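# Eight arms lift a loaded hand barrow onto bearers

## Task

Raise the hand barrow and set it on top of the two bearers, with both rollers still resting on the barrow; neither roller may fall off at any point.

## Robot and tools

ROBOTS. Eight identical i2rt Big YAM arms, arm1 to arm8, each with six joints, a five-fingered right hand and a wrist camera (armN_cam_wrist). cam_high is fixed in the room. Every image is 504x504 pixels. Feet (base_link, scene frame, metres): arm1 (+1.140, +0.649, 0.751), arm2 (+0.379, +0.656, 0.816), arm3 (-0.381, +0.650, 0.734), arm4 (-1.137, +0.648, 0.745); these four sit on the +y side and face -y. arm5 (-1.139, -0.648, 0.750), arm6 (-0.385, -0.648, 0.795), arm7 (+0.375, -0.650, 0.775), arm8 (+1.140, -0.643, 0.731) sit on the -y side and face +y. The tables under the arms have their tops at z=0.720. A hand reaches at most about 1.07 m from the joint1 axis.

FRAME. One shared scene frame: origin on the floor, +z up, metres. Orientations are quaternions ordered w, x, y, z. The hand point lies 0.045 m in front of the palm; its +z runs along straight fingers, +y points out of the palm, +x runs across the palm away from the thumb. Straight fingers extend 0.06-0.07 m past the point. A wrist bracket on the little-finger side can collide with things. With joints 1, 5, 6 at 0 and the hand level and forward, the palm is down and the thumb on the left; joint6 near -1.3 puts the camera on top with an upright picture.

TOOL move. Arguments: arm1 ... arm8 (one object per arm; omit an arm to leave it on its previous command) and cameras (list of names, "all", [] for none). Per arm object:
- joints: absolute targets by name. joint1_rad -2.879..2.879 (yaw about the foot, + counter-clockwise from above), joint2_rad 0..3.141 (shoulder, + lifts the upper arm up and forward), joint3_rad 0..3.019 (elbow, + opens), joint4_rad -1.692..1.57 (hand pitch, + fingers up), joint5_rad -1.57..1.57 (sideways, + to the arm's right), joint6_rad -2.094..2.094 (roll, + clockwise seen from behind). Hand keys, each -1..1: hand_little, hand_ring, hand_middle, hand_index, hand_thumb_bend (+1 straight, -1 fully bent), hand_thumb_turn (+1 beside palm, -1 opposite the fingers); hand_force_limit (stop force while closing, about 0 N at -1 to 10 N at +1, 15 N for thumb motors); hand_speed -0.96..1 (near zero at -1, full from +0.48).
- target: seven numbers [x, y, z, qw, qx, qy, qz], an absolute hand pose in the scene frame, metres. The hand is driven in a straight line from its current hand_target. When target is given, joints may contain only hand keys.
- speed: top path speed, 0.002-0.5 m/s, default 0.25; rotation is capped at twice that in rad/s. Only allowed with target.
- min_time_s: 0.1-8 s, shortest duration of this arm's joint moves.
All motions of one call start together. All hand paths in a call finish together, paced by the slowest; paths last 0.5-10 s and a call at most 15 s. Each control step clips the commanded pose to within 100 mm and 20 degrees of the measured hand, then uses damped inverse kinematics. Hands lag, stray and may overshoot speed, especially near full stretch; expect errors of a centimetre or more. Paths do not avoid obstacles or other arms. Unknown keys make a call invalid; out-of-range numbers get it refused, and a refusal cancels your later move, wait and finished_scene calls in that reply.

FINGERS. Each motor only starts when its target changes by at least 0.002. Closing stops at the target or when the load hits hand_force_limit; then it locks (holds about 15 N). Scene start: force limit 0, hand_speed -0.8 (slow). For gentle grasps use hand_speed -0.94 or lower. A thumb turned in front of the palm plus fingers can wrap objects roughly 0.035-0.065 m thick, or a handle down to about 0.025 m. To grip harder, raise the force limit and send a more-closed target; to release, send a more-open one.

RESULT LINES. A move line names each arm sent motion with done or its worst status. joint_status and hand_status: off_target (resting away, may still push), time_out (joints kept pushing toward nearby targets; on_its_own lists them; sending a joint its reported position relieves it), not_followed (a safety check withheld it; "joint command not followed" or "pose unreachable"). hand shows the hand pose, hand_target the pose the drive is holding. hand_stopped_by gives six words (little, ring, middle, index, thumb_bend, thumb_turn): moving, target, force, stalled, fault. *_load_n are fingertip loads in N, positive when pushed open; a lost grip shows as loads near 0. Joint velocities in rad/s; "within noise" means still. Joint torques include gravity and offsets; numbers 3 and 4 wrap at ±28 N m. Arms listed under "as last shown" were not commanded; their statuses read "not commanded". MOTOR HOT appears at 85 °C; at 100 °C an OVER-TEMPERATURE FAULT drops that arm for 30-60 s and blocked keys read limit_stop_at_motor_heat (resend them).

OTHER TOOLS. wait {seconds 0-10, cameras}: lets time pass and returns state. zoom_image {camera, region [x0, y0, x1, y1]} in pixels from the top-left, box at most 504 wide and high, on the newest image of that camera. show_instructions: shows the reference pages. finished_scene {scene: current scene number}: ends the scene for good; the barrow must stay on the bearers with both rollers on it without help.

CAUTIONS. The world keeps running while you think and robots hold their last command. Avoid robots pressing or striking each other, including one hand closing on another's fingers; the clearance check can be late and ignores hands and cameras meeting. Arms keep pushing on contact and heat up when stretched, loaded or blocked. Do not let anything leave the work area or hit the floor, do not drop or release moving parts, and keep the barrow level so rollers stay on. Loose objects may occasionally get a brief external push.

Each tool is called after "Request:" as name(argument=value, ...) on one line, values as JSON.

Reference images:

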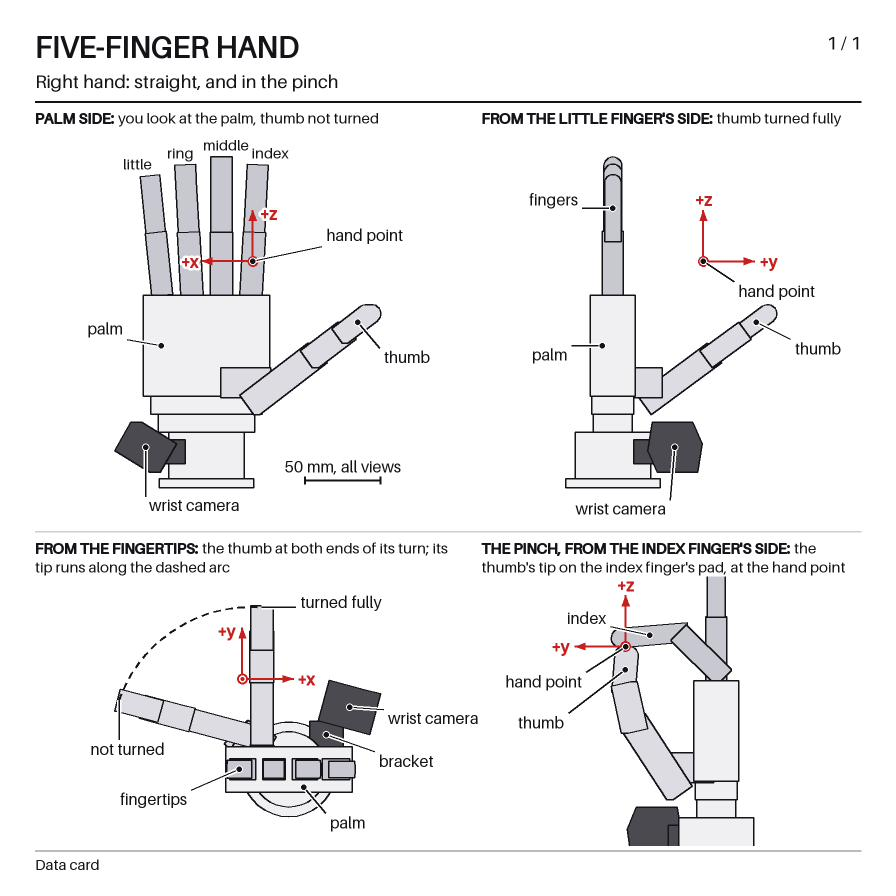

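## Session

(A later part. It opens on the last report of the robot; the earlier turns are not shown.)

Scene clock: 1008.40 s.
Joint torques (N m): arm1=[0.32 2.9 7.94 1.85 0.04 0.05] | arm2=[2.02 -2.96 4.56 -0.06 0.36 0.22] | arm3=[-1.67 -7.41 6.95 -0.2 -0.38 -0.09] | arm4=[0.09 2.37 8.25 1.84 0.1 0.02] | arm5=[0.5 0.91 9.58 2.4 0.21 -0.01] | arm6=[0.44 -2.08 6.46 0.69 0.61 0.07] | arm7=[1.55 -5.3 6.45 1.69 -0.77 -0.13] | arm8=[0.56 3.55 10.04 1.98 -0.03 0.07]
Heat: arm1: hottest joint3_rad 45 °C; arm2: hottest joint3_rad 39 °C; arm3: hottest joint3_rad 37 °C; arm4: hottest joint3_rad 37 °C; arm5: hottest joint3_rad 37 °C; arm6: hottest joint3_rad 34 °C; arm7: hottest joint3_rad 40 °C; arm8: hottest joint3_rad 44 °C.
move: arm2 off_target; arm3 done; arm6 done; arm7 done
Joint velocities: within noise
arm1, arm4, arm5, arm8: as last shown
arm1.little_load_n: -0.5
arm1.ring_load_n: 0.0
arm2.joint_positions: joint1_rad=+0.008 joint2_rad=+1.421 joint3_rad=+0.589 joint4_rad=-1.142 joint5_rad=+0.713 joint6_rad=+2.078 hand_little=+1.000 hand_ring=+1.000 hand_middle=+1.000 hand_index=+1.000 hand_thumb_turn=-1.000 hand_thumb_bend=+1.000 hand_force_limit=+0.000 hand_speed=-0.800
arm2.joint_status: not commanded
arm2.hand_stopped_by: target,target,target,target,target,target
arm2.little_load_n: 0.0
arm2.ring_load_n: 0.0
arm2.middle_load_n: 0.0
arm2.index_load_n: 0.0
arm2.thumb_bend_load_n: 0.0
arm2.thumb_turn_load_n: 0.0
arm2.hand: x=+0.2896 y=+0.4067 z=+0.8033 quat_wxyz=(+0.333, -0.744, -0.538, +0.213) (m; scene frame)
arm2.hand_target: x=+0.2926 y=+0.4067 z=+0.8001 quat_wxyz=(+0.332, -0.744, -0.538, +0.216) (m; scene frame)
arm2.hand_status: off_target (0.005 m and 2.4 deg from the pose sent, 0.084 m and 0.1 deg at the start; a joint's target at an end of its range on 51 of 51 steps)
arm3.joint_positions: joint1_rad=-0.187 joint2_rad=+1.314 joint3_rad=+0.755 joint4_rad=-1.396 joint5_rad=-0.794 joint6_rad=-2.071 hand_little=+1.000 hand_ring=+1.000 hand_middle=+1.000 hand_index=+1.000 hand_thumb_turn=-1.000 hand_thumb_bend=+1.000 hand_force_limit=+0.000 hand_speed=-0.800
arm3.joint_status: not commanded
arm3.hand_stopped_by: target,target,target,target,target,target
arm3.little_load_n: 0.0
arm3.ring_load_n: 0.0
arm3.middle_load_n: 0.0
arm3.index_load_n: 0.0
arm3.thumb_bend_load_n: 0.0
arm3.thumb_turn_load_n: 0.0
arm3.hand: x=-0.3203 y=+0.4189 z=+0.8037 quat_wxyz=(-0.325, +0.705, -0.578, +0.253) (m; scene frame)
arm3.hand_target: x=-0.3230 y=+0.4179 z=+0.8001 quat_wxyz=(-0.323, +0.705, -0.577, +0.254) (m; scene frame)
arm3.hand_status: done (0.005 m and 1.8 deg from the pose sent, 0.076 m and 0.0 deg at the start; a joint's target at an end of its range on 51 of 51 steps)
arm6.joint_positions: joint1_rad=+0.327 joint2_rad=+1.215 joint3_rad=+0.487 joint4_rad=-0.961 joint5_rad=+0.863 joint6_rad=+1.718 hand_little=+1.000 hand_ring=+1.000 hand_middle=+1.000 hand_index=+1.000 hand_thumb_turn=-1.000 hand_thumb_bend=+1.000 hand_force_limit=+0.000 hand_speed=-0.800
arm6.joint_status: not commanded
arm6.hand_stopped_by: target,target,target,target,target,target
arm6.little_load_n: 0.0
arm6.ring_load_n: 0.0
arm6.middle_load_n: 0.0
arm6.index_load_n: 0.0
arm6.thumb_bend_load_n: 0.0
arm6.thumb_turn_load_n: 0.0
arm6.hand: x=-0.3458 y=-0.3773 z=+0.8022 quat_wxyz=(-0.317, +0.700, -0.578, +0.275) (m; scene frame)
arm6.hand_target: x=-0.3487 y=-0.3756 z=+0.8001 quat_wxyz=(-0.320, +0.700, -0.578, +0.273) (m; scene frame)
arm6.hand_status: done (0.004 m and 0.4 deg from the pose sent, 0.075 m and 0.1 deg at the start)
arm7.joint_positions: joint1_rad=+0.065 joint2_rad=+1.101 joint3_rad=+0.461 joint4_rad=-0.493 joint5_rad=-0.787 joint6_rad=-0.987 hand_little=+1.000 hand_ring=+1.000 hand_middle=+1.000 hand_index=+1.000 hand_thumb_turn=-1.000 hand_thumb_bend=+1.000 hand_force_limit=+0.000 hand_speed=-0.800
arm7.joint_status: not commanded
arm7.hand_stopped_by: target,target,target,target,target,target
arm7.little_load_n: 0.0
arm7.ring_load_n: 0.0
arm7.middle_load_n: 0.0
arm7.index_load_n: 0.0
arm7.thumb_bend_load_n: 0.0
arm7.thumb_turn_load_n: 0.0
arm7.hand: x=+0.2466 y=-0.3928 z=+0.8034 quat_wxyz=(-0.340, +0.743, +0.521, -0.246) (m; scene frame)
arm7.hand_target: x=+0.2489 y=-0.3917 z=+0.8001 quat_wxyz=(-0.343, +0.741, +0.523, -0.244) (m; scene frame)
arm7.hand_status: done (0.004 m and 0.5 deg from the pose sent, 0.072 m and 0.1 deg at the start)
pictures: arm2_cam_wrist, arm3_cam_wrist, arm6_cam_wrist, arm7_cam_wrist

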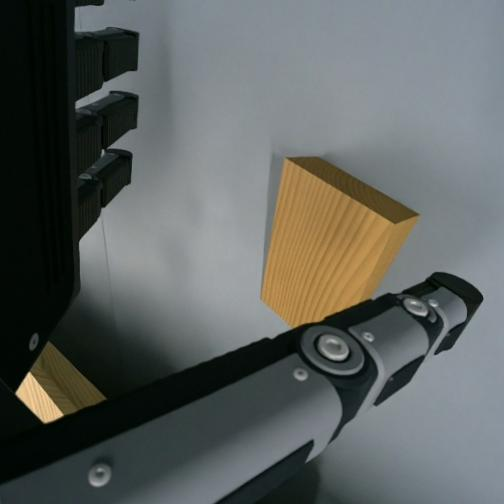

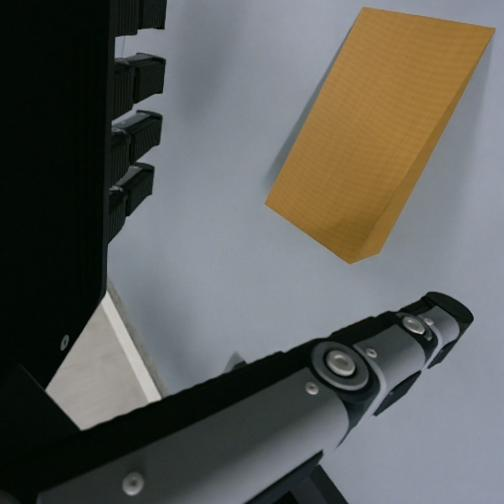

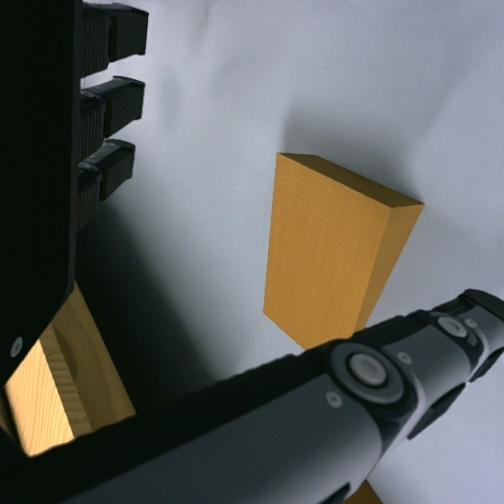

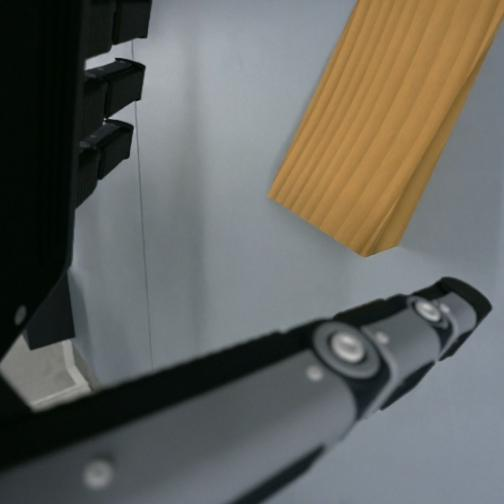

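Request:
move(arm3={"target": [-0.3235, 0.4235, 0.752, 0.325, -0.705, 0.578, -0.253], "speed": 0.06}, arm6={"target": [-0.3450, -0.3750, 0.752, 0.320, -0.700, 0.578, -0.273], "speed": 0.06}, arm2={"target": [0.2950, 0.4060, 0.752, 0.333, -0.744, -0.538, 0.215], "speed": 0.06}, arm7={"target": [0.2489, -0.3916, 0.752, 0.343, -0.741, -0.523, 0.244], "speed": 0.06}, cameras=["arm2_cam_wrist", "arm3_cam_wrist", "arm6_cam_wrist", "arm7_cam_wrist"])

Scene clock: 1071.77 s.
Joint torques (N m): arm1=[0.62 3.14 8.03 1.88 0.05 0] | arm2=[1.79 -3.78 3.49 -0.1 0.35 0.21] | arm3=[-1.96 -7.59 6.02 -0.2 -0.4 -0.08] | arm4=[0.62 2.78 8.28 1.88 0.14 0] | arm5=[0.32 0.97 9.58 2.37 0.21 0] | arm6=[-0.85 -2.84 4.93 0.64 0.69 -0.15] | arm7=[1.32 -6.12 5.24 1.61 -0.73 -0.09] | arm8=[0.56 3.66 10.04 1.98 -0.03 0.07]
Heat: arm1: hottest joint3_rad 45 °C; arm2: hottest joint3_rad 38 °C; arm3: hottest joint3_rad 37 °C; arm4: hottest joint3_rad 37 °C; arm5: hottest joint3_rad 38 °C; arm6: hottest joint3_rad 34 °C; arm7: hottest joint3_rad 41 °C; arm8: hottest joint3_rad 44 °C.
move: arm2 done; arm3 done; arm6 done; arm7 done
Joint velocities: within noise
arm1, arm4, arm5, arm8: as last shown
arm1.little_load_n: 0.0
arm2.joint_positions: joint1_rad=+0.015 joint2_rad=+1.570 joint3_rad=+0.557 joint4_rad=-0.963 joint5_rad=+0.706 joint6_rad=+2.078 hand_little=+1.000 hand_ring=+1.000 hand_middle=+1.000 hand_index=+1.000 hand_thumb_turn=-1.000 hand_thumb_bend=+1.000 hand_force_limit=+0.000 hand_speed=-0.800
arm2.joint_status: not commanded
arm2.hand_stopped_by: target,target,target,target,target,target
arm2.little_load_n: 0.0
arm2.ring_load_n: 0.0
arm2.middle_load_n: 0.0
arm2.index_load_n: 0.0
arm2.thumb_bend_load_n: 0.0
arm2.thumb_turn_load_n: 0.0
arm2.hand: x=+0.2919 y=+0.4053 z=+0.7550 quat_wxyz=(+0.332, -0.743, -0.541, +0.211) (m; scene frame)
arm2.hand_target: x=+0.2947 y=+0.4061 z=+0.7521 quat_wxyz=(+0.331, -0.743, -0.541, +0.214) (m; scene frame)
arm2.hand_status: done (0.004 m and 0.6 deg from the pose sent, 0.052 m and 0.2 deg at the start; a joint's target at an end of its range on 45 of 46 steps)
arm3.joint_positions: joint1_rad=-0.187 joint2_rad=+1.399 joint3_rad=+0.680 joint4_rad=-1.239 joint5_rad=-0.792 joint6_rad=-2.071 hand_little=+1.000 hand_ring=+1.000 hand_middle=+1.000 hand_index=+1.000 hand_thumb_turn=-1.000 hand_thumb_bend=+1.000 hand_force_limit=+0.000 hand_speed=-0.800
arm3.joint_status: not commanded
arm3.hand_stopped_by: target,target,target,target,target,target
arm3.little_load_n: 0.0
arm3.ring_load_n: 0.0
arm3.middle_load_n: 0.0
arm3.index_load_n: 0.0
arm3.thumb_bend_load_n: 0.0
arm3.thumb_turn_load_n: 0.0
arm3.hand: x=-0.3210 y=+0.4236 z=+0.7557 quat_wxyz=(-0.326, +0.704, -0.578, +0.252) (m; scene frame)
arm3.hand_target: x=-0.3235 y=+0.4235 z=+0.7521 quat_wxyz=(-0.325, +0.705, -0.578, +0.253) (m; scene frame)
arm3.hand_status: done (0.004 m and 0.2 deg from the pose sent, 0.052 m and 0.0 deg at the start; a joint's target at an end of its range on 44 of 46 steps)
arm5.thumb_turn_load_n: -0.5
arm6.joint_positions: joint1_rad=+0.327 joint2_rad=+1.368 joint3_rad=+0.434 joint4_rad=-0.734 joint5_rad=+0.863 joint6_rad=+1.716 hand_little=+1.000 hand_ring=+1.000 hand_middle=+1.000 hand_index=+1.000 hand_thumb_turn=-1.000 hand_thumb_bend=+1.000 hand_force_limit=+0.000 hand_speed=-0.800
arm6.joint_status: not commanded
arm6.hand_stopped_by: target,target,target,target,target,target
arm6.little_load_n: 0.0
arm6.ring_load_n: 0.0
arm6.middle_load_n: 0.0
arm6.index_load_n: 0.0
arm6.thumb_bend_load_n: 0.0
arm6.thumb_turn_load_n: 0.0
arm6.hand: x=-0.3472 y=-0.3730 z=+0.7551 quat_wxyz=(-0.322, +0.698, -0.581, +0.268) (m; scene frame)
arm6.hand_target: x=-0.3451 y=-0.3750 z=+0.7521 quat_wxyz=(-0.320, +0.700, -0.578, +0.273) (m; scene frame)
arm6.hand_status: done (0.004 m and 0.7 deg from the pose sent, 0.050 m and 0.4 deg at the start)
arm7.joint_positions: joint1_rad=+0.065 joint2_rad=+1.256 joint3_rad=+0.398 joint4_rad=-0.273 joint5_rad=-0.787 joint6_rad=-0.989 hand_little=+1.000 hand_ring=+1.000 hand_middle=+1.000 hand_index=+1.000 hand_thumb_turn=-1.000 hand_thumb_bend=+1.000 hand_force_limit=+0.000 hand_speed=-0.800
arm7.joint_status: not commanded
arm7.hand_stopped_by: target,target,target,target,target,target
arm7.little_load_n: 0.0
arm7.ring_load_n: 0.0
arm7.middle_load_n: 0.0
arm7.index_load_n: 0.0
arm7.thumb_bend_load_n: 0.0
arm7.thumb_turn_load_n: 0.0
arm7.hand: x=+0.2468 y=-0.3916 z=+0.7552 quat_wxyz=(-0.341, +0.742, +0.522, -0.246) (m; scene frame)
arm7.hand_target: x=+0.2489 y=-0.3917 z=+0.7521 quat_wxyz=(-0.343, +0.741, +0.523, -0.244) (m; scene frame)
arm7.hand_status: done (0.004 m and 0.3 deg from the pose sent, 0.051 m and 0.5 deg at the start)
pictures: arm2_cam_wrist, arm3_cam_wrist, arm6_cam_wrist, arm7_cam_wrist

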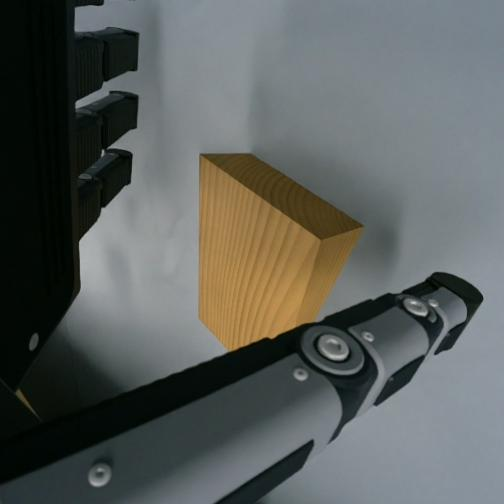

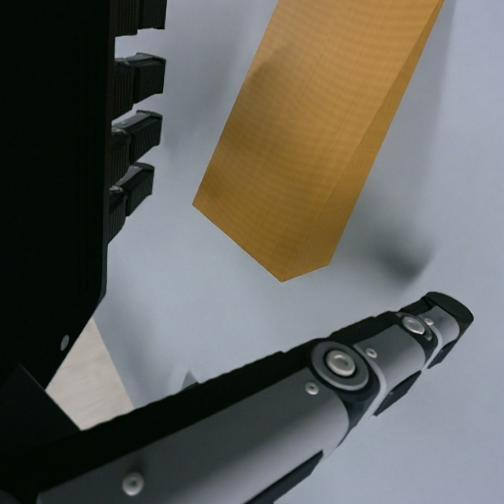

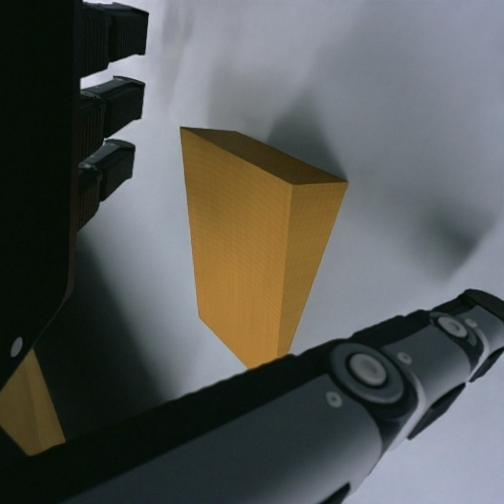

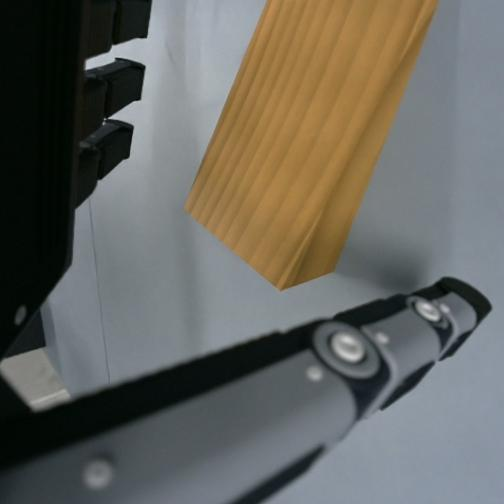

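Request:
move(arm3={"target": [-0.3235, 0.4235, 0.739, 0.325, -0.705, 0.578, -0.253], "speed": 0.03}, arm6={"target": [-0.3450, -0.3750, 0.739, 0.320, -0.700, 0.578, -0.273], "speed": 0.03}, arm2={"target": [0.2950, 0.4060, 0.739, 0.333, -0.744, -0.538, 0.215], "speed": 0.03}, arm7={"target": [0.2489, -0.3916, 0.739, 0.343, -0.741, -0.523, 0.244], "speed": 0.03}, cameras=["arm2_cam_wrist", "arm3_cam_wrist", "arm6_cam_wrist", "arm7_cam_wrist"])

Scene clock: 1089.60 s.
Joint torques (N m): arm1=[0.38 3.43 8.17 2.06 0.01 -0.06] | arm2=[2.02 -4.07 3.22 -0.03 0.33 0.22] | arm3=[-1.9 -7.71 5.61 -0.21 -0.41 -0.1] | arm4=[0.32 2.43 8.17 1.83 0.13 -0.01] | arm5=[0.62 0.91 9.58 2.41 0.21 -0.01] | arm6=[-0.85 -3.08 4.46 0.75 0.69 -0.15] | arm7=[1.73 -6.59 4.85 1.63 -0.74 -0.1] | arm8=[0.56 3.6 10.03 1.99 -0.03 0.07]
Heat: arm1: hottest joint3_rad 45 °C; arm2: hottest joint3_rad 37 °C; arm3: hottest joint3_rad 36 °C; arm4: hottest joint3_rad 37 °C; arm5: hottest joint3_rad 38 °C; arm6: hottest joint3_rad 32 °C; arm7: hottest joint3_rad 40 °C; arm8: hottest joint3_rad 45 °C.
move: arm2 done; arm3 done; arm6 done; arm7 done
Joint velocities: within noise
arm1, arm4, arm5, arm8: as last shown
arm2.joint_positions: joint1_rad=+0.015 joint2_rad=+1.614 joint3_rad=+0.551 joint4_rad=-0.913 joint5_rad=+0.705 joint6_rad=+2.078 hand_little=+1.000 hand_ring=+1.000 hand_middle=+1.000 hand_index=+1.000 hand_thumb_turn=-1.000 hand_thumb_bend=+1.000 hand_force_limit=+0.000 hand_speed=-0.800
arm2.joint_status: not commanded
arm2.hand_stopped_by: target,target,target,target,target,target
arm2.little_load_n: 0.0
arm2.ring_load_n: 0.0
arm2.middle_load_n: 0.0
arm2.index_load_n: 0.0
arm2.thumb_bend_load_n: 0.0
arm2.thumb_turn_load_n: 0.0
arm2.hand: x=+0.2918 y=+0.4049 z=+0.7420 quat_wxyz=(+0.332, -0.743, -0.541, +0.211) (m; scene frame)
arm2.hand_target: x=+0.2948 y=+0.4059 z=+0.7391 quat_wxyz=(+0.331, -0.743, -0.541, +0.213) (m; scene frame)
arm2.hand_status: done (0.005 m and 0.6 deg from the pose sent, 0.016 m and 0.6 deg at the start; a joint's target at an end of its range on 33 of 33 steps)
arm3.joint_positions: joint1_rad=-0.187 joint2_rad=+1.429 joint3_rad=+0.666 joint4_rad=-1.193 joint5_rad=-0.792 joint6_rad=-2.071 hand_little=+1.000 hand_ring=+1.000 hand_middle=+1.000 hand_index=+1.000 hand_thumb_turn=-1.000 hand_thumb_bend=+1.000 hand_force_limit=+0.000 hand_speed=-0.800
arm3.joint_status: not commanded
arm3.hand_stopped_by: target,target,target,target,target,target
arm3.little_load_n: 0.0
arm3.ring_load_n: 0.0
arm3.middle_load_n: 0.0
arm3.index_load_n: 0.0
arm3.thumb_bend_load_n: 0.0
arm3.thumb_turn_load_n: 0.0
arm3.hand: x=-0.3213 y=+0.4231 z=+0.7430 quat_wxyz=(-0.325, +0.705, -0.578, +0.252) (m; scene frame)
arm3.hand_target: x=-0.3235 y=+0.4235 z=+0.7391 quat_wxyz=(-0.325, +0.705, -0.578, +0.253) (m; scene frame)
arm3.hand_status: done (0.005 m and 0.1 deg from the pose sent, 0.017 m and 0.2 deg at the start; a joint's target at an end of its range on 30 of 33 steps)
arm5.little_load_n: 0.5
arm5.index_load_n: -0.5
arm5.thumb_turn_load_n: 0.0
arm6.joint_positions: joint1_rad=+0.327 joint2_rad=+1.418 joint3_rad=+0.424 joint4_rad=-0.673 joint5_rad=+0.863 joint6_rad=+1.715 hand_little=+1.000 hand_ring=+1.000 hand_middle=+1.000 hand_index=+1.000 hand_thumb_turn=-1.000 hand_thumb_bend=+1.000 hand_force_limit=+0.000 hand_speed=-0.800
arm6.joint_status: not commanded
arm6.hand_stopped_by: target,target,target,target,target,target
arm6.little_load_n: 0.0
arm6.ring_load_n: 0.0
arm6.middle_load_n: 0.0
arm6.index_load_n: 0.0
arm6.thumb_bend_load_n: 0.0
arm6.thumb_turn_load_n: 0.0
arm6.hand: x=-0.3474 y=-0.3726 z=+0.7421 quat_wxyz=(-0.322, +0.698, -0.581, +0.268) (m; scene frame)
arm6.hand_target: x=-0.3451 y=-0.3751 z=+0.7391 quat_wxyz=(-0.320, +0.700, -0.578, +0.273) (m; scene frame)
arm6.hand_status: done (0.005 m and 0.8 deg from the pose sent, 0.016 m and 0.7 deg at the start)
arm7.joint_positions: joint1_rad=+0.065 joint2_rad=+1.306 joint3_rad=+0.386 joint4_rad=-0.210 joint5_rad=-0.787 joint6_rad=-0.989 hand_little=+1.000 hand_ring=+1.000 hand_middle=+1.000 hand_index=+1.000 hand_thumb_turn=-1.000 hand_thumb_bend=+1.000 hand_force_limit=+0.000 hand_speed=-0.800
arm7.joint_status: not commanded
arm7.hand_stopped_by: target,target,target,target,target,target
arm7.little_load_n: 0.0
arm7.ring_load_n: 0.0
arm7.middle_load_n: 0.0
arm7.index_load_n: 0.0
arm7.thumb_bend_load_n: 0.0
arm7.thumb_turn_load_n: 0.0
arm7.hand: x=+0.2468 y=-0.3910 z=+0.7423 quat_wxyz=(-0.341, +0.742, +0.522, -0.245) (m; scene frame)
arm7.hand_target: x=+0.2489 y=-0.3917 z=+0.7391 quat_wxyz=(-0.343, +0.741, +0.523, -0.244) (m; scene frame)
arm7.hand_status: done (0.004 m and 0.3 deg from the pose sent, 0.016 m and 0.3 deg at the start)
pictures: arm2_cam_wrist, arm3_cam_wrist, arm6_cam_wrist, arm7_cam_wrist

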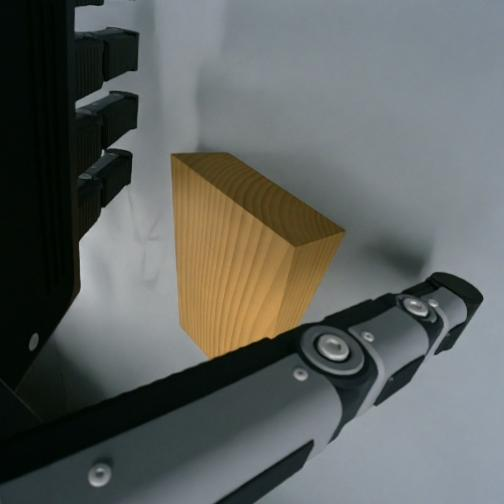

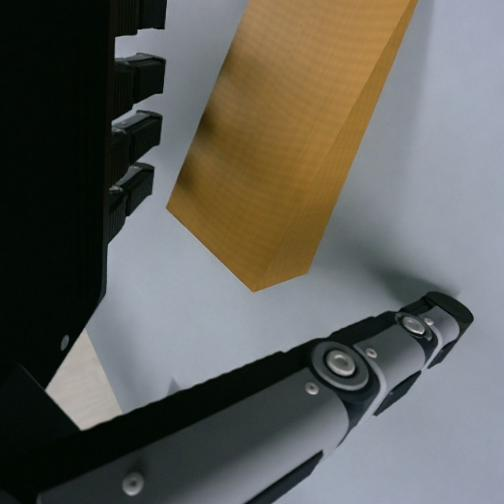

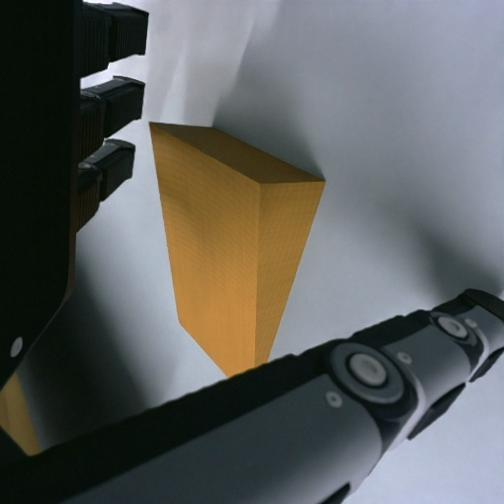

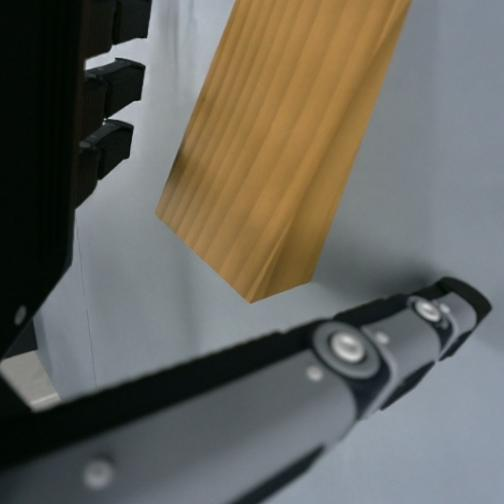

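Request:
move(arm3={"joints": {"hand_speed": -0.9, "hand_force_limit": -0.4, "hand_index": 0.4, "hand_middle": 0.4, "hand_thumb_bend": -0.3}}, arm6={"joints": {"hand_speed": -0.9, "hand_force_limit": -0.4, "hand_index": 0.4, "hand_middle": 0.4, "hand_thumb_bend": -0.3}}, arm2={"joints": {"hand_speed": -0.9, "hand_force_limit": -0.4, "hand_index": 0.4, "hand_middle": 0.4, "hand_thumb_bend": -0.3}}, arm7={"joints": {"hand_speed": -0.9, "hand_force_limit": -0.4, "hand_index": 0.4, "hand_middle": 0.4, "hand_thumb_bend": -0.3}}, cameras=["arm2_cam_wrist", "arm3_cam_wrist", "arm6_cam_wrist", "arm7_cam_wrist"])

Scene clock: 1124.97 s.
Joint torques (N m): arm1=[-0.09 3.31 7.92 1.91 0.02 0.02] | arm2=[1.96 -4.01 3.23 -0.08 -0.21 0.17] | arm3=[-1.85 -7.65 5.67 -0.21 -0.04 -0.1] | arm4=[0.5 2.73 8.13 1.89 0.13 0] | arm5=[0.38 0.97 9.58 2.43 0.21 -0.01] | arm6=[-0.79 -3.08 4.48 0.72 -0.15 -0.14] | arm7=[1.44 -6.24 4.81 1.24 0.06 -0.1] | arm8=[0.56 3.6 10.04 1.98 -0.03 0.07]
Heat: arm1: hottest joint3_rad 45 °C; arm2: hottest joint3_rad 36 °C; arm3: hottest joint3_rad 36 °C; arm4: hottest joint3_rad 37 °C; arm5: hottest joint3_rad 38 °C; arm6: hottest joint3_rad 31 °C; arm7: hottest joint3_rad 38 °C; arm8: hottest joint3_rad 45 °C.
move: arm2 off_target; arm3 off_target; arm6 off_target; arm7 off_target
Joint velocities: within noise
arm1, arm4, arm5, arm8: as last shown
arm1.thumb_bend_load_n: -0.5
arm1.thumb_turn_load_n: 0.5
arm2.joint_positions: joint1_rad=+0.015 joint2_rad=+1.614 joint3_rad=+0.551 joint4_rad=-0.913 joint5_rad=+0.721 joint6_rad=+2.082 hand_little=+1.000 hand_ring=+1.000 hand_middle=+0.518 hand_index=+0.401 hand_thumb_turn=-1.000 hand_thumb_bend=+0.533 hand_force_limit=-0.400 hand_speed=-0.900
arm2.joint_status: hand_middle off_target (ended at +0.518, target +0.400); hand_thumb_bend off_target (ended at +0.533, target -0.300); the others done
arm2.hand_stopped_by: target,target,force,target,force,target
arm2.little_load_n: 0.0
arm2.ring_load_n: 0.0
arm2.middle_load_n: 3.0
arm2.index_load_n: 3.5
arm2.thumb_bend_load_n: 4.5
arm2.thumb_turn_load_n: -1.5
arm2.hand: x=+0.2890 y=+0.4039 z=+0.7436 quat_wxyz=(+0.335, -0.741, -0.539, +0.218) (m; scene frame)
arm2.hand_target: x=+0.2947 y=+0.4059 z=+0.7391 quat_wxyz=(+0.331, -0.743, -0.541, +0.213) (m; scene frame)
arm2.hand_status: not commanded
arm3.joint_positions: joint1_rad=-0.187 joint2_rad=+1.429 joint3_rad=+0.666 joint4_rad=-1.193 joint5_rad=-0.802 joint6_rad=-2.071 hand_little=+1.000 hand_ring=+1.000 hand_middle=+0.638 hand_index=+0.401 hand_thumb_turn=-1.000 hand_thumb_bend=+0.494 hand_force_limit=-0.400 hand_speed=-0.900
arm3.joint_status: hand_middle off_target (ended at +0.638, target +0.400); hand_thumb_bend off_target (ended at +0.494, target -0.300); the others done
arm3.hand_stopped_by: target,target,force,target,force,target
arm3.little_load_n: 0.0
arm3.ring_load_n: 0.0
arm3.middle_load_n: 0.0
arm3.index_load_n: 4.0
arm3.thumb_bend_load_n: 4.0
arm3.thumb_turn_load_n: 0.0
arm3.hand: x=-0.3194 y=+0.4224 z=+0.7438 quat_wxyz=(-0.327, +0.703, -0.578, +0.256) (m; scene frame)
arm3.hand_target: x=-0.3235 y=+0.4235 z=+0.7391 quat_wxyz=(-0.325, +0.705, -0.578, +0.253) (m; scene frame)
arm3.hand_status: not commanded
arm5.little_load_n: 0.0
arm5.index_load_n: 0.0
arm6.joint_positions: joint1_rad=+0.326 joint2_rad=+1.418 joint3_rad=+0.424 joint4_rad=-0.673 joint5_rad=+0.883 joint6_rad=+1.715 hand_little=+1.000 hand_ring=+1.000 hand_middle=+0.489 hand_index=+0.400 hand_thumb_turn=-1.000 hand_thumb_bend=+0.557 hand_force_limit=-0.400 hand_speed=-0.900
arm6.joint_status: hand_middle off_target (ended at +0.489, target +0.400); hand_thumb_bend off_target (ended at +0.557, target -0.300); the others done
arm6.hand_stopped_by: target,target,force,target,force,target
arm6.little_load_n: 0.0
arm6.ring_load_n: 0.0
arm6.middle_load_n: 2.5
arm6.index_load_n: 4.0
arm6.thumb_bend_load_n: 4.5
arm6.thumb_turn_load_n: -1.5
arm6.hand: x=-0.3439 y=-0.3715 z=+0.7444 quat_wxyz=(-0.330, +0.695, -0.578, +0.273) (m; scene frame)
arm6.hand_target: x=-0.3451 y=-0.3751 z=+0.7391 quat_wxyz=(-0.320, +0.700, -0.578, +0.273) (m; scene frame)
arm6.hand_status: not commanded
arm7.joint_positions: joint1_rad=+0.065 joint2_rad=+1.306 joint3_rad=+0.386 joint4_rad=-0.197 joint5_rad=-0.808 joint6_rad=-0.989 hand_little=+1.000 hand_ring=+1.000 hand_middle=+0.406 hand_index=+0.400 hand_thumb_turn=-1.000 hand_thumb_bend=+0.490 hand_force_limit=-0.400 hand_speed=-0.900
arm7.joint_status: hand_thumb_bend off_target (ended at +0.490, target -0.300); the others done
arm7.hand_stopped_by: target,target,force,target,force,target
arm7.little_load_n: 0.0
arm7.ring_load_n: 0.0
arm7.middle_load_n: 4.0
arm7.index_load_n: 0.5
arm7.thumb_bend_load_n: 4.5
arm7.thumb_turn_load_n: 1.0
arm7.hand: x=+0.2435 y=-0.3893 z=+0.7449 quat_wxyz=(-0.349, +0.736, +0.523, -0.251) (m; scene frame)
arm7.hand_target: x=+0.2489 y=-0.3916 z=+0.7391 quat_wxyz=(-0.343, +0.741, +0.523, -0.244) (m; scene frame)
arm7.hand_status: not commanded
pictures: arm2_cam_wrist, arm3_cam_wrist, arm6_cam_wrist, arm7_cam_wrist

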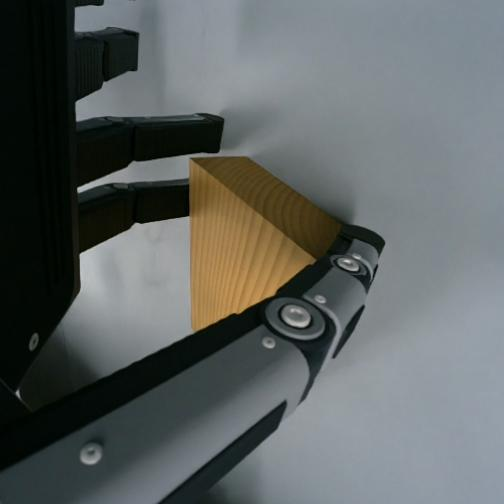

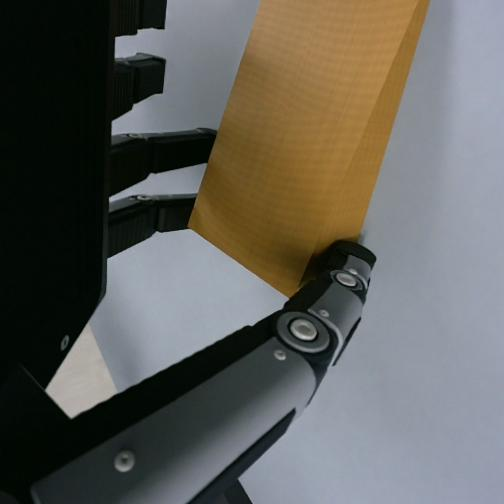

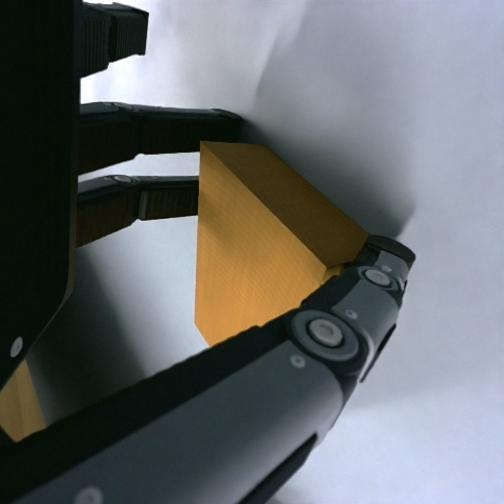

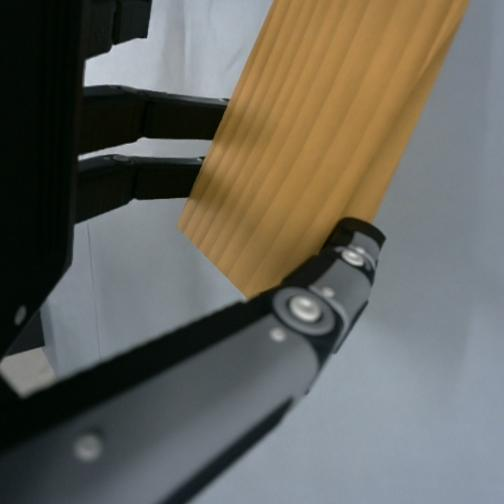

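Request:
move(arm3={"joints": {"hand_middle": 0.3}}, arm7={"joints": {"hand_index": 0.3}})

Request:
move(arm3={"target": [-0.3194, 0.4224, 0.91, 0.325, -0.705, 0.578, -0.253], "speed": 0.08}, arm6={"target": [-0.3439, -0.3715, 0.91, 0.320, -0.700, 0.578, -0.273], "speed": 0.08}, arm2={"target": [0.2890, 0.4039, 0.91, 0.333, -0.744, -0.538, 0.215], "speed": 0.08}, arm7={"target": [0.2435, -0.3893, 0.91, 0.343, -0.741, -0.523, 0.244], "speed": 0.08}, cameras=["arm2_cam_wrist", "arm3_cam_wrist", "arm6_cam_wrist", "arm7_cam_wrist"])

Scene clock: 1180.27 s.
Joint torques (N m): arm1=[0.97 3.14 8.09 1.98 0.04 0.04] | arm2=[1.9 -4.19 3.3 -0.09 -0.21 0.16] | arm3=[-2.08 -7.41 5.64 -0.27 -0.02 -0.08] | arm4=[0.56 2.73 8.2 1.88 0.12 0.05] | arm5=[0.5 0.97 9.61 2.37 0.2 0] | arm6=[-0.79 -3.08 4.48 0.73 -0.15 -0.13] | arm7=[1.38 -6.53 4.86 1.2 0.05 -0.09] | arm8=[0.56 3.6 10.06 1.99 -0.03 0.07]
Heat: arm1: hottest joint3_rad 45 °C; arm2: hottest joint3_rad 36 °C; arm3: hottest joint3_rad 36 °C; arm4: hottest joint3_rad 37 °C; arm5: hottest joint3_rad 38 °C; arm6: hottest joint3_rad 30 °C; arm7: hottest joint3_rad 38 °C; arm8: hottest joint3_rad 45 °C.
move: arm3 off_target; arm7 off_target
Joint velocities: within noise
arm1, arm2, arm4, arm5, arm6, arm8: as last shown
arm1.thumb_bend_load_n: 0.0
arm1.thumb_turn_load_n: 0.0
arm2.middle_load_n: 2.5
arm2.index_load_n: 4.0
arm2.thumb_bend_load_n: 5.0
arm3.joint_positions: joint1_rad=-0.187 joint2_rad=+1.429 joint3_rad=+0.666 joint4_rad=-1.193 joint5_rad=-0.803 joint6_rad=-2.071 hand_little=+1.000 hand_ring=+1.000 hand_middle=+0.622 hand_index=+0.401 hand_thumb_turn=-1.000 hand_thumb_bend=+0.494 hand_force_limit=-0.400 hand_speed=-0.900
arm3.joint_status: hand_middle off_target (ended at +0.622, target +0.300)
arm3.hand_stopped_by: target,target,force,target,force,target
arm3.little_load_n: -0.5
arm3.ring_load_n: 0.0
arm3.middle_load_n: 3.0
arm3.index_load_n: 3.0
arm3.thumb_bend_load_n: 4.5
arm3.thumb_turn_load_n: 0.0
arm3.hand: x=-0.3193 y=+0.4224 z=+0.7439 quat_wxyz=(-0.327, +0.702, -0.578, +0.257) (m; scene frame)
arm3.hand_target: x=-0.3235 y=+0.4235 z=+0.7391 quat_wxyz=(-0.325, +0.705, -0.578, +0.253) (m; scene frame)
arm3.hand_status: not commanded
arm5.index_load_n: 0.5
arm6.thumb_turn_load_n: -1.0
arm7.joint_positions: joint1_rad=+0.065 joint2_rad=+1.306 joint3_rad=+0.386 joint4_rad=-0.197 joint5_rad=-0.808 joint6_rad=-0.989 hand_little=+1.000 hand_ring=+1.000 hand_middle=+0.406 hand_index=+0.384 hand_thumb_turn=-1.000 hand_thumb_bend=+0.491 hand_force_limit=-0.400 hand_speed=-0.900
arm7.joint_status: hand_index off_target (ended at +0.384, target +0.300)
arm7.hand_stopped_by: target,target,force,force,force,target
arm7.little_load_n: 0.0
arm7.ring_load_n: 0.0
arm7.middle_load_n: 2.5
arm7.index_load_n: 4.5
arm7.thumb_bend_load_n: 6.5
arm7.thumb_turn_load_n: -0.5
arm7.hand: x=+0.2435 y=-0.3893 z=+0.7449 quat_wxyz=(-0.349, +0.736, +0.523, -0.251) (m; scene frame)
arm7.hand_target: x=+0.2489 y=-0.3916 z=+0.7391 quat_wxyz=(-0.343, +0.741, +0.523, -0.244) (m; scene frame)
arm7.hand_status: not commanded
pictures: none

Scene clock: 1183.20 s.
Joint torques (N m): arm1=[1.03 3.49 7.97 1.98 0.04 -0.07] | arm2=[-0.03 -3.31 9.91 -1.01 0.47 -0.08] | arm3=[-0.91 -7.65 13.16 -1.06 -0.4 0.14] | arm4=[0.62 2.43 8.27 1.94 0.11 0] | arm5=[0.38 0.97 9.59 2.44 0.2 -0.01] | arm6=[-1.03 -2.84 12.59 0.05 0.58 -0.09] | arm7=[2.26 -5.71 12.79 0.92 -0.59 0.11] | arm8=[0.56 3.6 10.06 1.98 -0.03 0.07]
Heat: arm1: hottest joint3_rad 45 °C; arm2: hottest joint3_rad 36 °C; arm3: hottest joint3_rad 36 °C; arm4: hottest joint3_rad 37 °C; arm5: hottest joint3_rad 38 °C; arm6: hottest joint3_rad 31 °C; arm7: hottest joint3_rad 38 °C; arm8: hottest joint3_rad 45 °C.
move: arm2 off_target; arm3 off_target; arm6 off_target; arm7 off_target
Joint velocities: within noise
arm1.joint_positions: joint1_rad=+0.422 joint2_rad=+0.569 joint3_rad=+1.445 joint4_rad=-1.261 joint5_rad=-0.036 joint6_rad=-1.141 hand_little=+1.000 hand_ring=+1.000 hand_middle=+1.000 hand_index=+1.000 hand_thumb_turn=+1.000 hand_thumb_bend=+1.000 hand_force_limit=+0.000 hand_speed=-0.800
arm1.joint_status: not commanded
arm1.hand_stopped_by: target,target,target,target,target,target
arm1.little_load_n: 0.0
arm1.ring_load_n: 0.0
arm1.middle_load_n: 0.0
arm1.index_load_n: 0.0
arm1.thumb_bend_load_n: 0.0
arm1.thumb_turn_load_n: 0.0
arm1.hand: x=+1.1954 y=+0.4382 z=+1.2852 quat_wxyz=(+0.180, +0.592, -0.581, +0.529) (m; scene frame)
arm1.hand_target: x=+1.1943 y=+0.4406 z=+1.2934 quat_wxyz=(+0.183, +0.588, -0.577, +0.536) (m; scene frame)
arm1.hand_status: not commanded
arm2.joint_positions: joint1_rad=+0.013 joint2_rad=+1.214 joint3_rad=+0.693 joint4_rad=-1.496 joint5_rad=+0.718 joint6_rad=+2.082 hand_little=+1.000 hand_ring=+1.000 hand_middle=+0.518 hand_index=+0.400 hand_thumb_turn=-1.000 hand_thumb_bend=+0.532 hand_force_limit=-0.400 hand_speed=-0.900
arm2.joint_status: not commanded
arm2.hand_stopped_by: target,target,force,target,force,target
arm2.little_load_n: 0.0
arm2.ring_load_n: 0.0
arm2.middle_load_n: 0.0
arm2.index_load_n: 0.0
arm2.thumb_bend_load_n: 0.0
arm2.thumb_turn_load_n: 0.0
arm2.hand: x=+0.2905 y=+0.4224 z=+0.8920 quat_wxyz=(+0.350, -0.736, -0.542, +0.206) (m; scene frame)
arm2.hand_target: x=+0.2888 y=+0.4046 z=+0.9098 quat_wxyz=(+0.333, -0.744, -0.538, +0.215) (m; scene frame)
arm2.hand_status: off_target (0.026 m and 2.4 deg from the pose sent, 0.166 m and 0.5 deg at the start)
arm3.joint_positions: joint1_rad=-0.187 joint2_rad=+1.171 joint3_rad=+0.879 joint4_rad=-1.686 joint5_rad=-0.790 joint6_rad=-2.055 hand_little=+1.000 hand_ring=+1.000 hand_middle=+0.622 hand_index=+0.401 hand_thumb_turn=-1.000 hand_thumb_bend=+0.494 hand_force_limit=-0.400 hand_speed=-0.900
arm3.joint_status: not commanded
arm3.hand_stopped_by: target,target,force,target,force,target
arm3.little_load_n: 0.0
arm3.ring_load_n: 0.0
arm3.middle_load_n: 0.0
arm3.index_load_n: 3.0
arm3.thumb_bend_load_n: 5.0
arm3.thumb_turn_load_n: 0.0
arm3.hand: x=-0.3173 y=+0.4376 z=+0.8902 quat_wxyz=(-0.335, +0.696, -0.586, +0.243) (m; scene frame)
arm3.hand_target: x=-0.3186 y=+0.4232 z=+0.9089 quat_wxyz=(-0.315, +0.705, -0.583, +0.253) (m; scene frame)
arm3.hand_status: off_target (0.025 m and 2.1 deg from the pose sent, 0.166 m and 0.6 deg at the start; a joint's target at an end of its range on 25 of 88 steps)
arm4.joint_positions: joint1_rad=+0.393 joint2_rad=+0.615 joint3_rad=+1.428 joint4_rad=-1.470 joint5_rad=+0.232 joint6_rad=-0.967 hand_little=+1.000 hand_ring=+1.000 hand_middle=+1.000 hand_index=+1.000 hand_thumb_turn=+1.000 hand_thumb_bend=+1.000 hand_force_limit=+0.000 hand_speed=-0.800
arm4.joint_status: not commanded
arm4.hand_stopped_by: target,target,target,target,target,target
arm4.little_load_n: 0.0
arm4.ring_load_n: -0.5
arm4.middle_load_n: 0.0
arm4.index_load_n: 0.0
arm4.thumb_bend_load_n: 0.0
arm4.thumb_turn_load_n: 0.0
arm4.hand: x=-1.1281 y=+0.4521 z=+1.2234 quat_wxyz=(+0.224, +0.532, -0.718, +0.390) (m; scene frame)
arm4.hand_target: x=-1.1282 y=+0.4524 z=+1.2334 quat_wxyz=(+0.226, +0.527, -0.714, +0.401) (m; scene frame)
arm4.hand_status: not commanded
arm5.joint_positions: joint1_rad=+0.016 joint2_rad=+0.634 joint3_rad=+1.460 joint4_rad=-1.240 joint5_rad=+0.272 joint6_rad=-1.309 hand_little=+1.000 hand_ring=+1.000 hand_middle=+1.000 hand_index=+1.000 hand_thumb_turn=+1.000 hand_thumb_bend=+1.000 hand_force_limit=+0.000 hand_speed=-0.800
arm5.joint_status: not commanded
arm5.hand_stopped_by: target,target,target,target,target,target
arm5.little_load_n: 0.0
arm5.ring_load_n: 0.0
arm5.middle_load_n: 0.0
arm5.index_load_n: 0.0
arm5.thumb_bend_load_n: 0.0
arm5.thumb_turn_load_n: 0.0
arm5.hand: x=-1.0457 y=-0.4224 z=+1.2995 quat_wxyz=(-0.379, +0.690, +0.465, +0.406) (m; scene frame)
arm5.hand_target: x=-1.0454 y=-0.4250 z=+1.3099 quat_wxyz=(-0.388, +0.685, +0.459, +0.411) (m; scene frame)
arm5.hand_status: not commanded
arm6.joint_positions: joint1_rad=+0.322 joint2_rad=+1.021 joint3_rad=+0.626 joint4_rad=-1.324 joint5_rad=+0.867 joint6_rad=+1.697 hand_little=+1.000 hand_ring=+1.000 hand_middle=+0.489 hand_index=+0.400 hand_thumb_turn=-1.000 hand_thumb_bend=+0.556 hand_force_limit=-0.400 hand_speed=-0.900
arm6.joint_status: not commanded
arm6.hand_stopped_by: target,target,force,target,force,target
arm6.little_load_n: 0.0
arm6.ring_load_n: 0.0
arm6.middle_load_n: 0.0
arm6.index_load_n: 0.0
arm6.thumb_bend_load_n: 0.0
arm6.thumb_turn_load_n: 0.0
arm6.hand: x=-0.3408 y=-0.3890 z=+0.8887 quat_wxyz=(-0.307, +0.707, -0.566, +0.292) (m; scene frame)
arm6.hand_target: x=-0.3435 y=-0.3722 z=+0.9098 quat_wxyz=(-0.320, +0.700, -0.578, +0.273) (m; scene frame)
arm6.hand_status: off_target (0.028 m and 3.0 deg from the pose sent, 0.166 m and 1.3 deg at the start)
arm7.joint_positions: joint1_rad=+0.068 joint2_rad=+0.929 joint3_rad=+0.608 joint4_rad=-0.856 joint5_rad=-0.785 joint6_rad=-0.987 hand_little=+1.000 hand_ring=+1.000 hand_middle=+0.406 hand_index=+0.384 hand_thumb_turn=-1.000 hand_thumb_bend=+0.491 hand_force_limit=-0.400 hand_speed=-0.900
arm7.joint_status: not commanded
arm7.hand_stopped_by: target,target,force,force,force,target
arm7.little_load_n: 0.0
arm7.ring_load_n: 0.0
arm7.middle_load_n: 1.5
arm7.index_load_n: 4.5
arm7.thumb_bend_load_n: 6.5
arm7.thumb_turn_load_n: 0.0
arm7.hand: x=+0.2465 y=-0.4080 z=+0.8846 quat_wxyz=(-0.322, +0.750, +0.517, -0.256) (m; scene frame)
arm7.hand_target: x=+0.2435 y=-0.3903 z=+0.9098 quat_wxyz=(-0.343, +0.741, +0.523, -0.244) (m; scene frame)
arm7.hand_status: off_target (0.032 m and 3.0 deg from the pose sent, 0.165 m and 1.3 deg at the start)
arm8.joint_positions: joint1_rad=-0.086 joint2_rad=+0.579 joint3_rad=+1.321 joint4_rad=-1.405 joint5_rad=-0.054 joint6_rad=-1.146 hand_little=+1.000 hand_ring=+1.000 hand_middle=+1.000 hand_index=+1.000 hand_thumb_turn=+1.000 hand_thumb_bend=+1.000 hand_force_limit=+0.000 hand_speed=-0.800
arm8.joint_status: not commanded
arm8.hand_stopped_by: target,target,target,target,target,target
arm8.little_load_n: 0.0
arm8.ring_load_n: 0.0
arm8.middle_load_n: 0.0
arm8.index_load_n: 0.0
arm8.thumb_bend_load_n: 0.0
arm8.thumb_turn_load_n: 0.0
arm8.hand: x=+1.1807 y=-0.4394 z=+1.1749 quat_wxyz=(-0.377, +0.758, +0.483, +0.223) (m; scene frame)
arm8.hand_target: x=+1.1807 y=-0.4395 z=+1.1861 quat_wxyz=(-0.387, +0.753, +0.480, +0.230) (m; scene frame)
arm8.hand_status: not commanded
pictures: arm2_cam_wrist, arm3_cam_wrist, arm6_cam_wrist, arm7_cam_wrist

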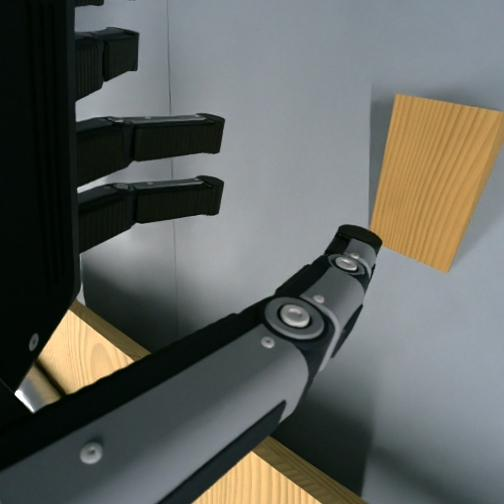

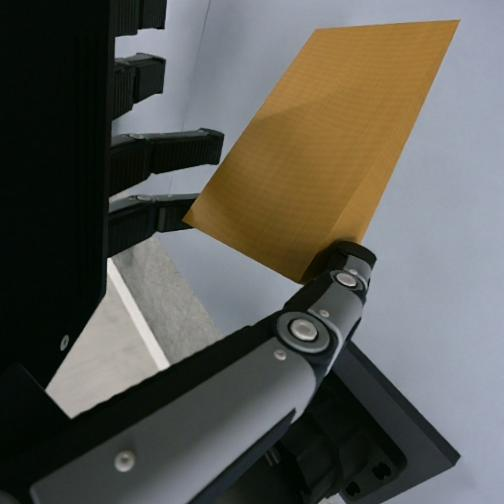

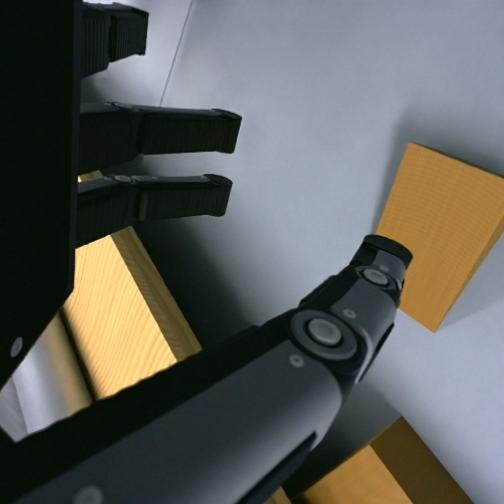

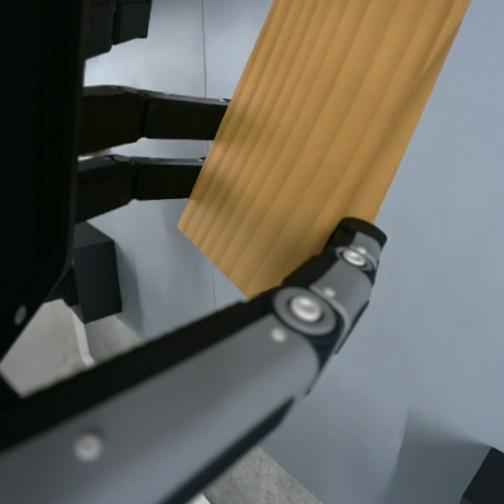

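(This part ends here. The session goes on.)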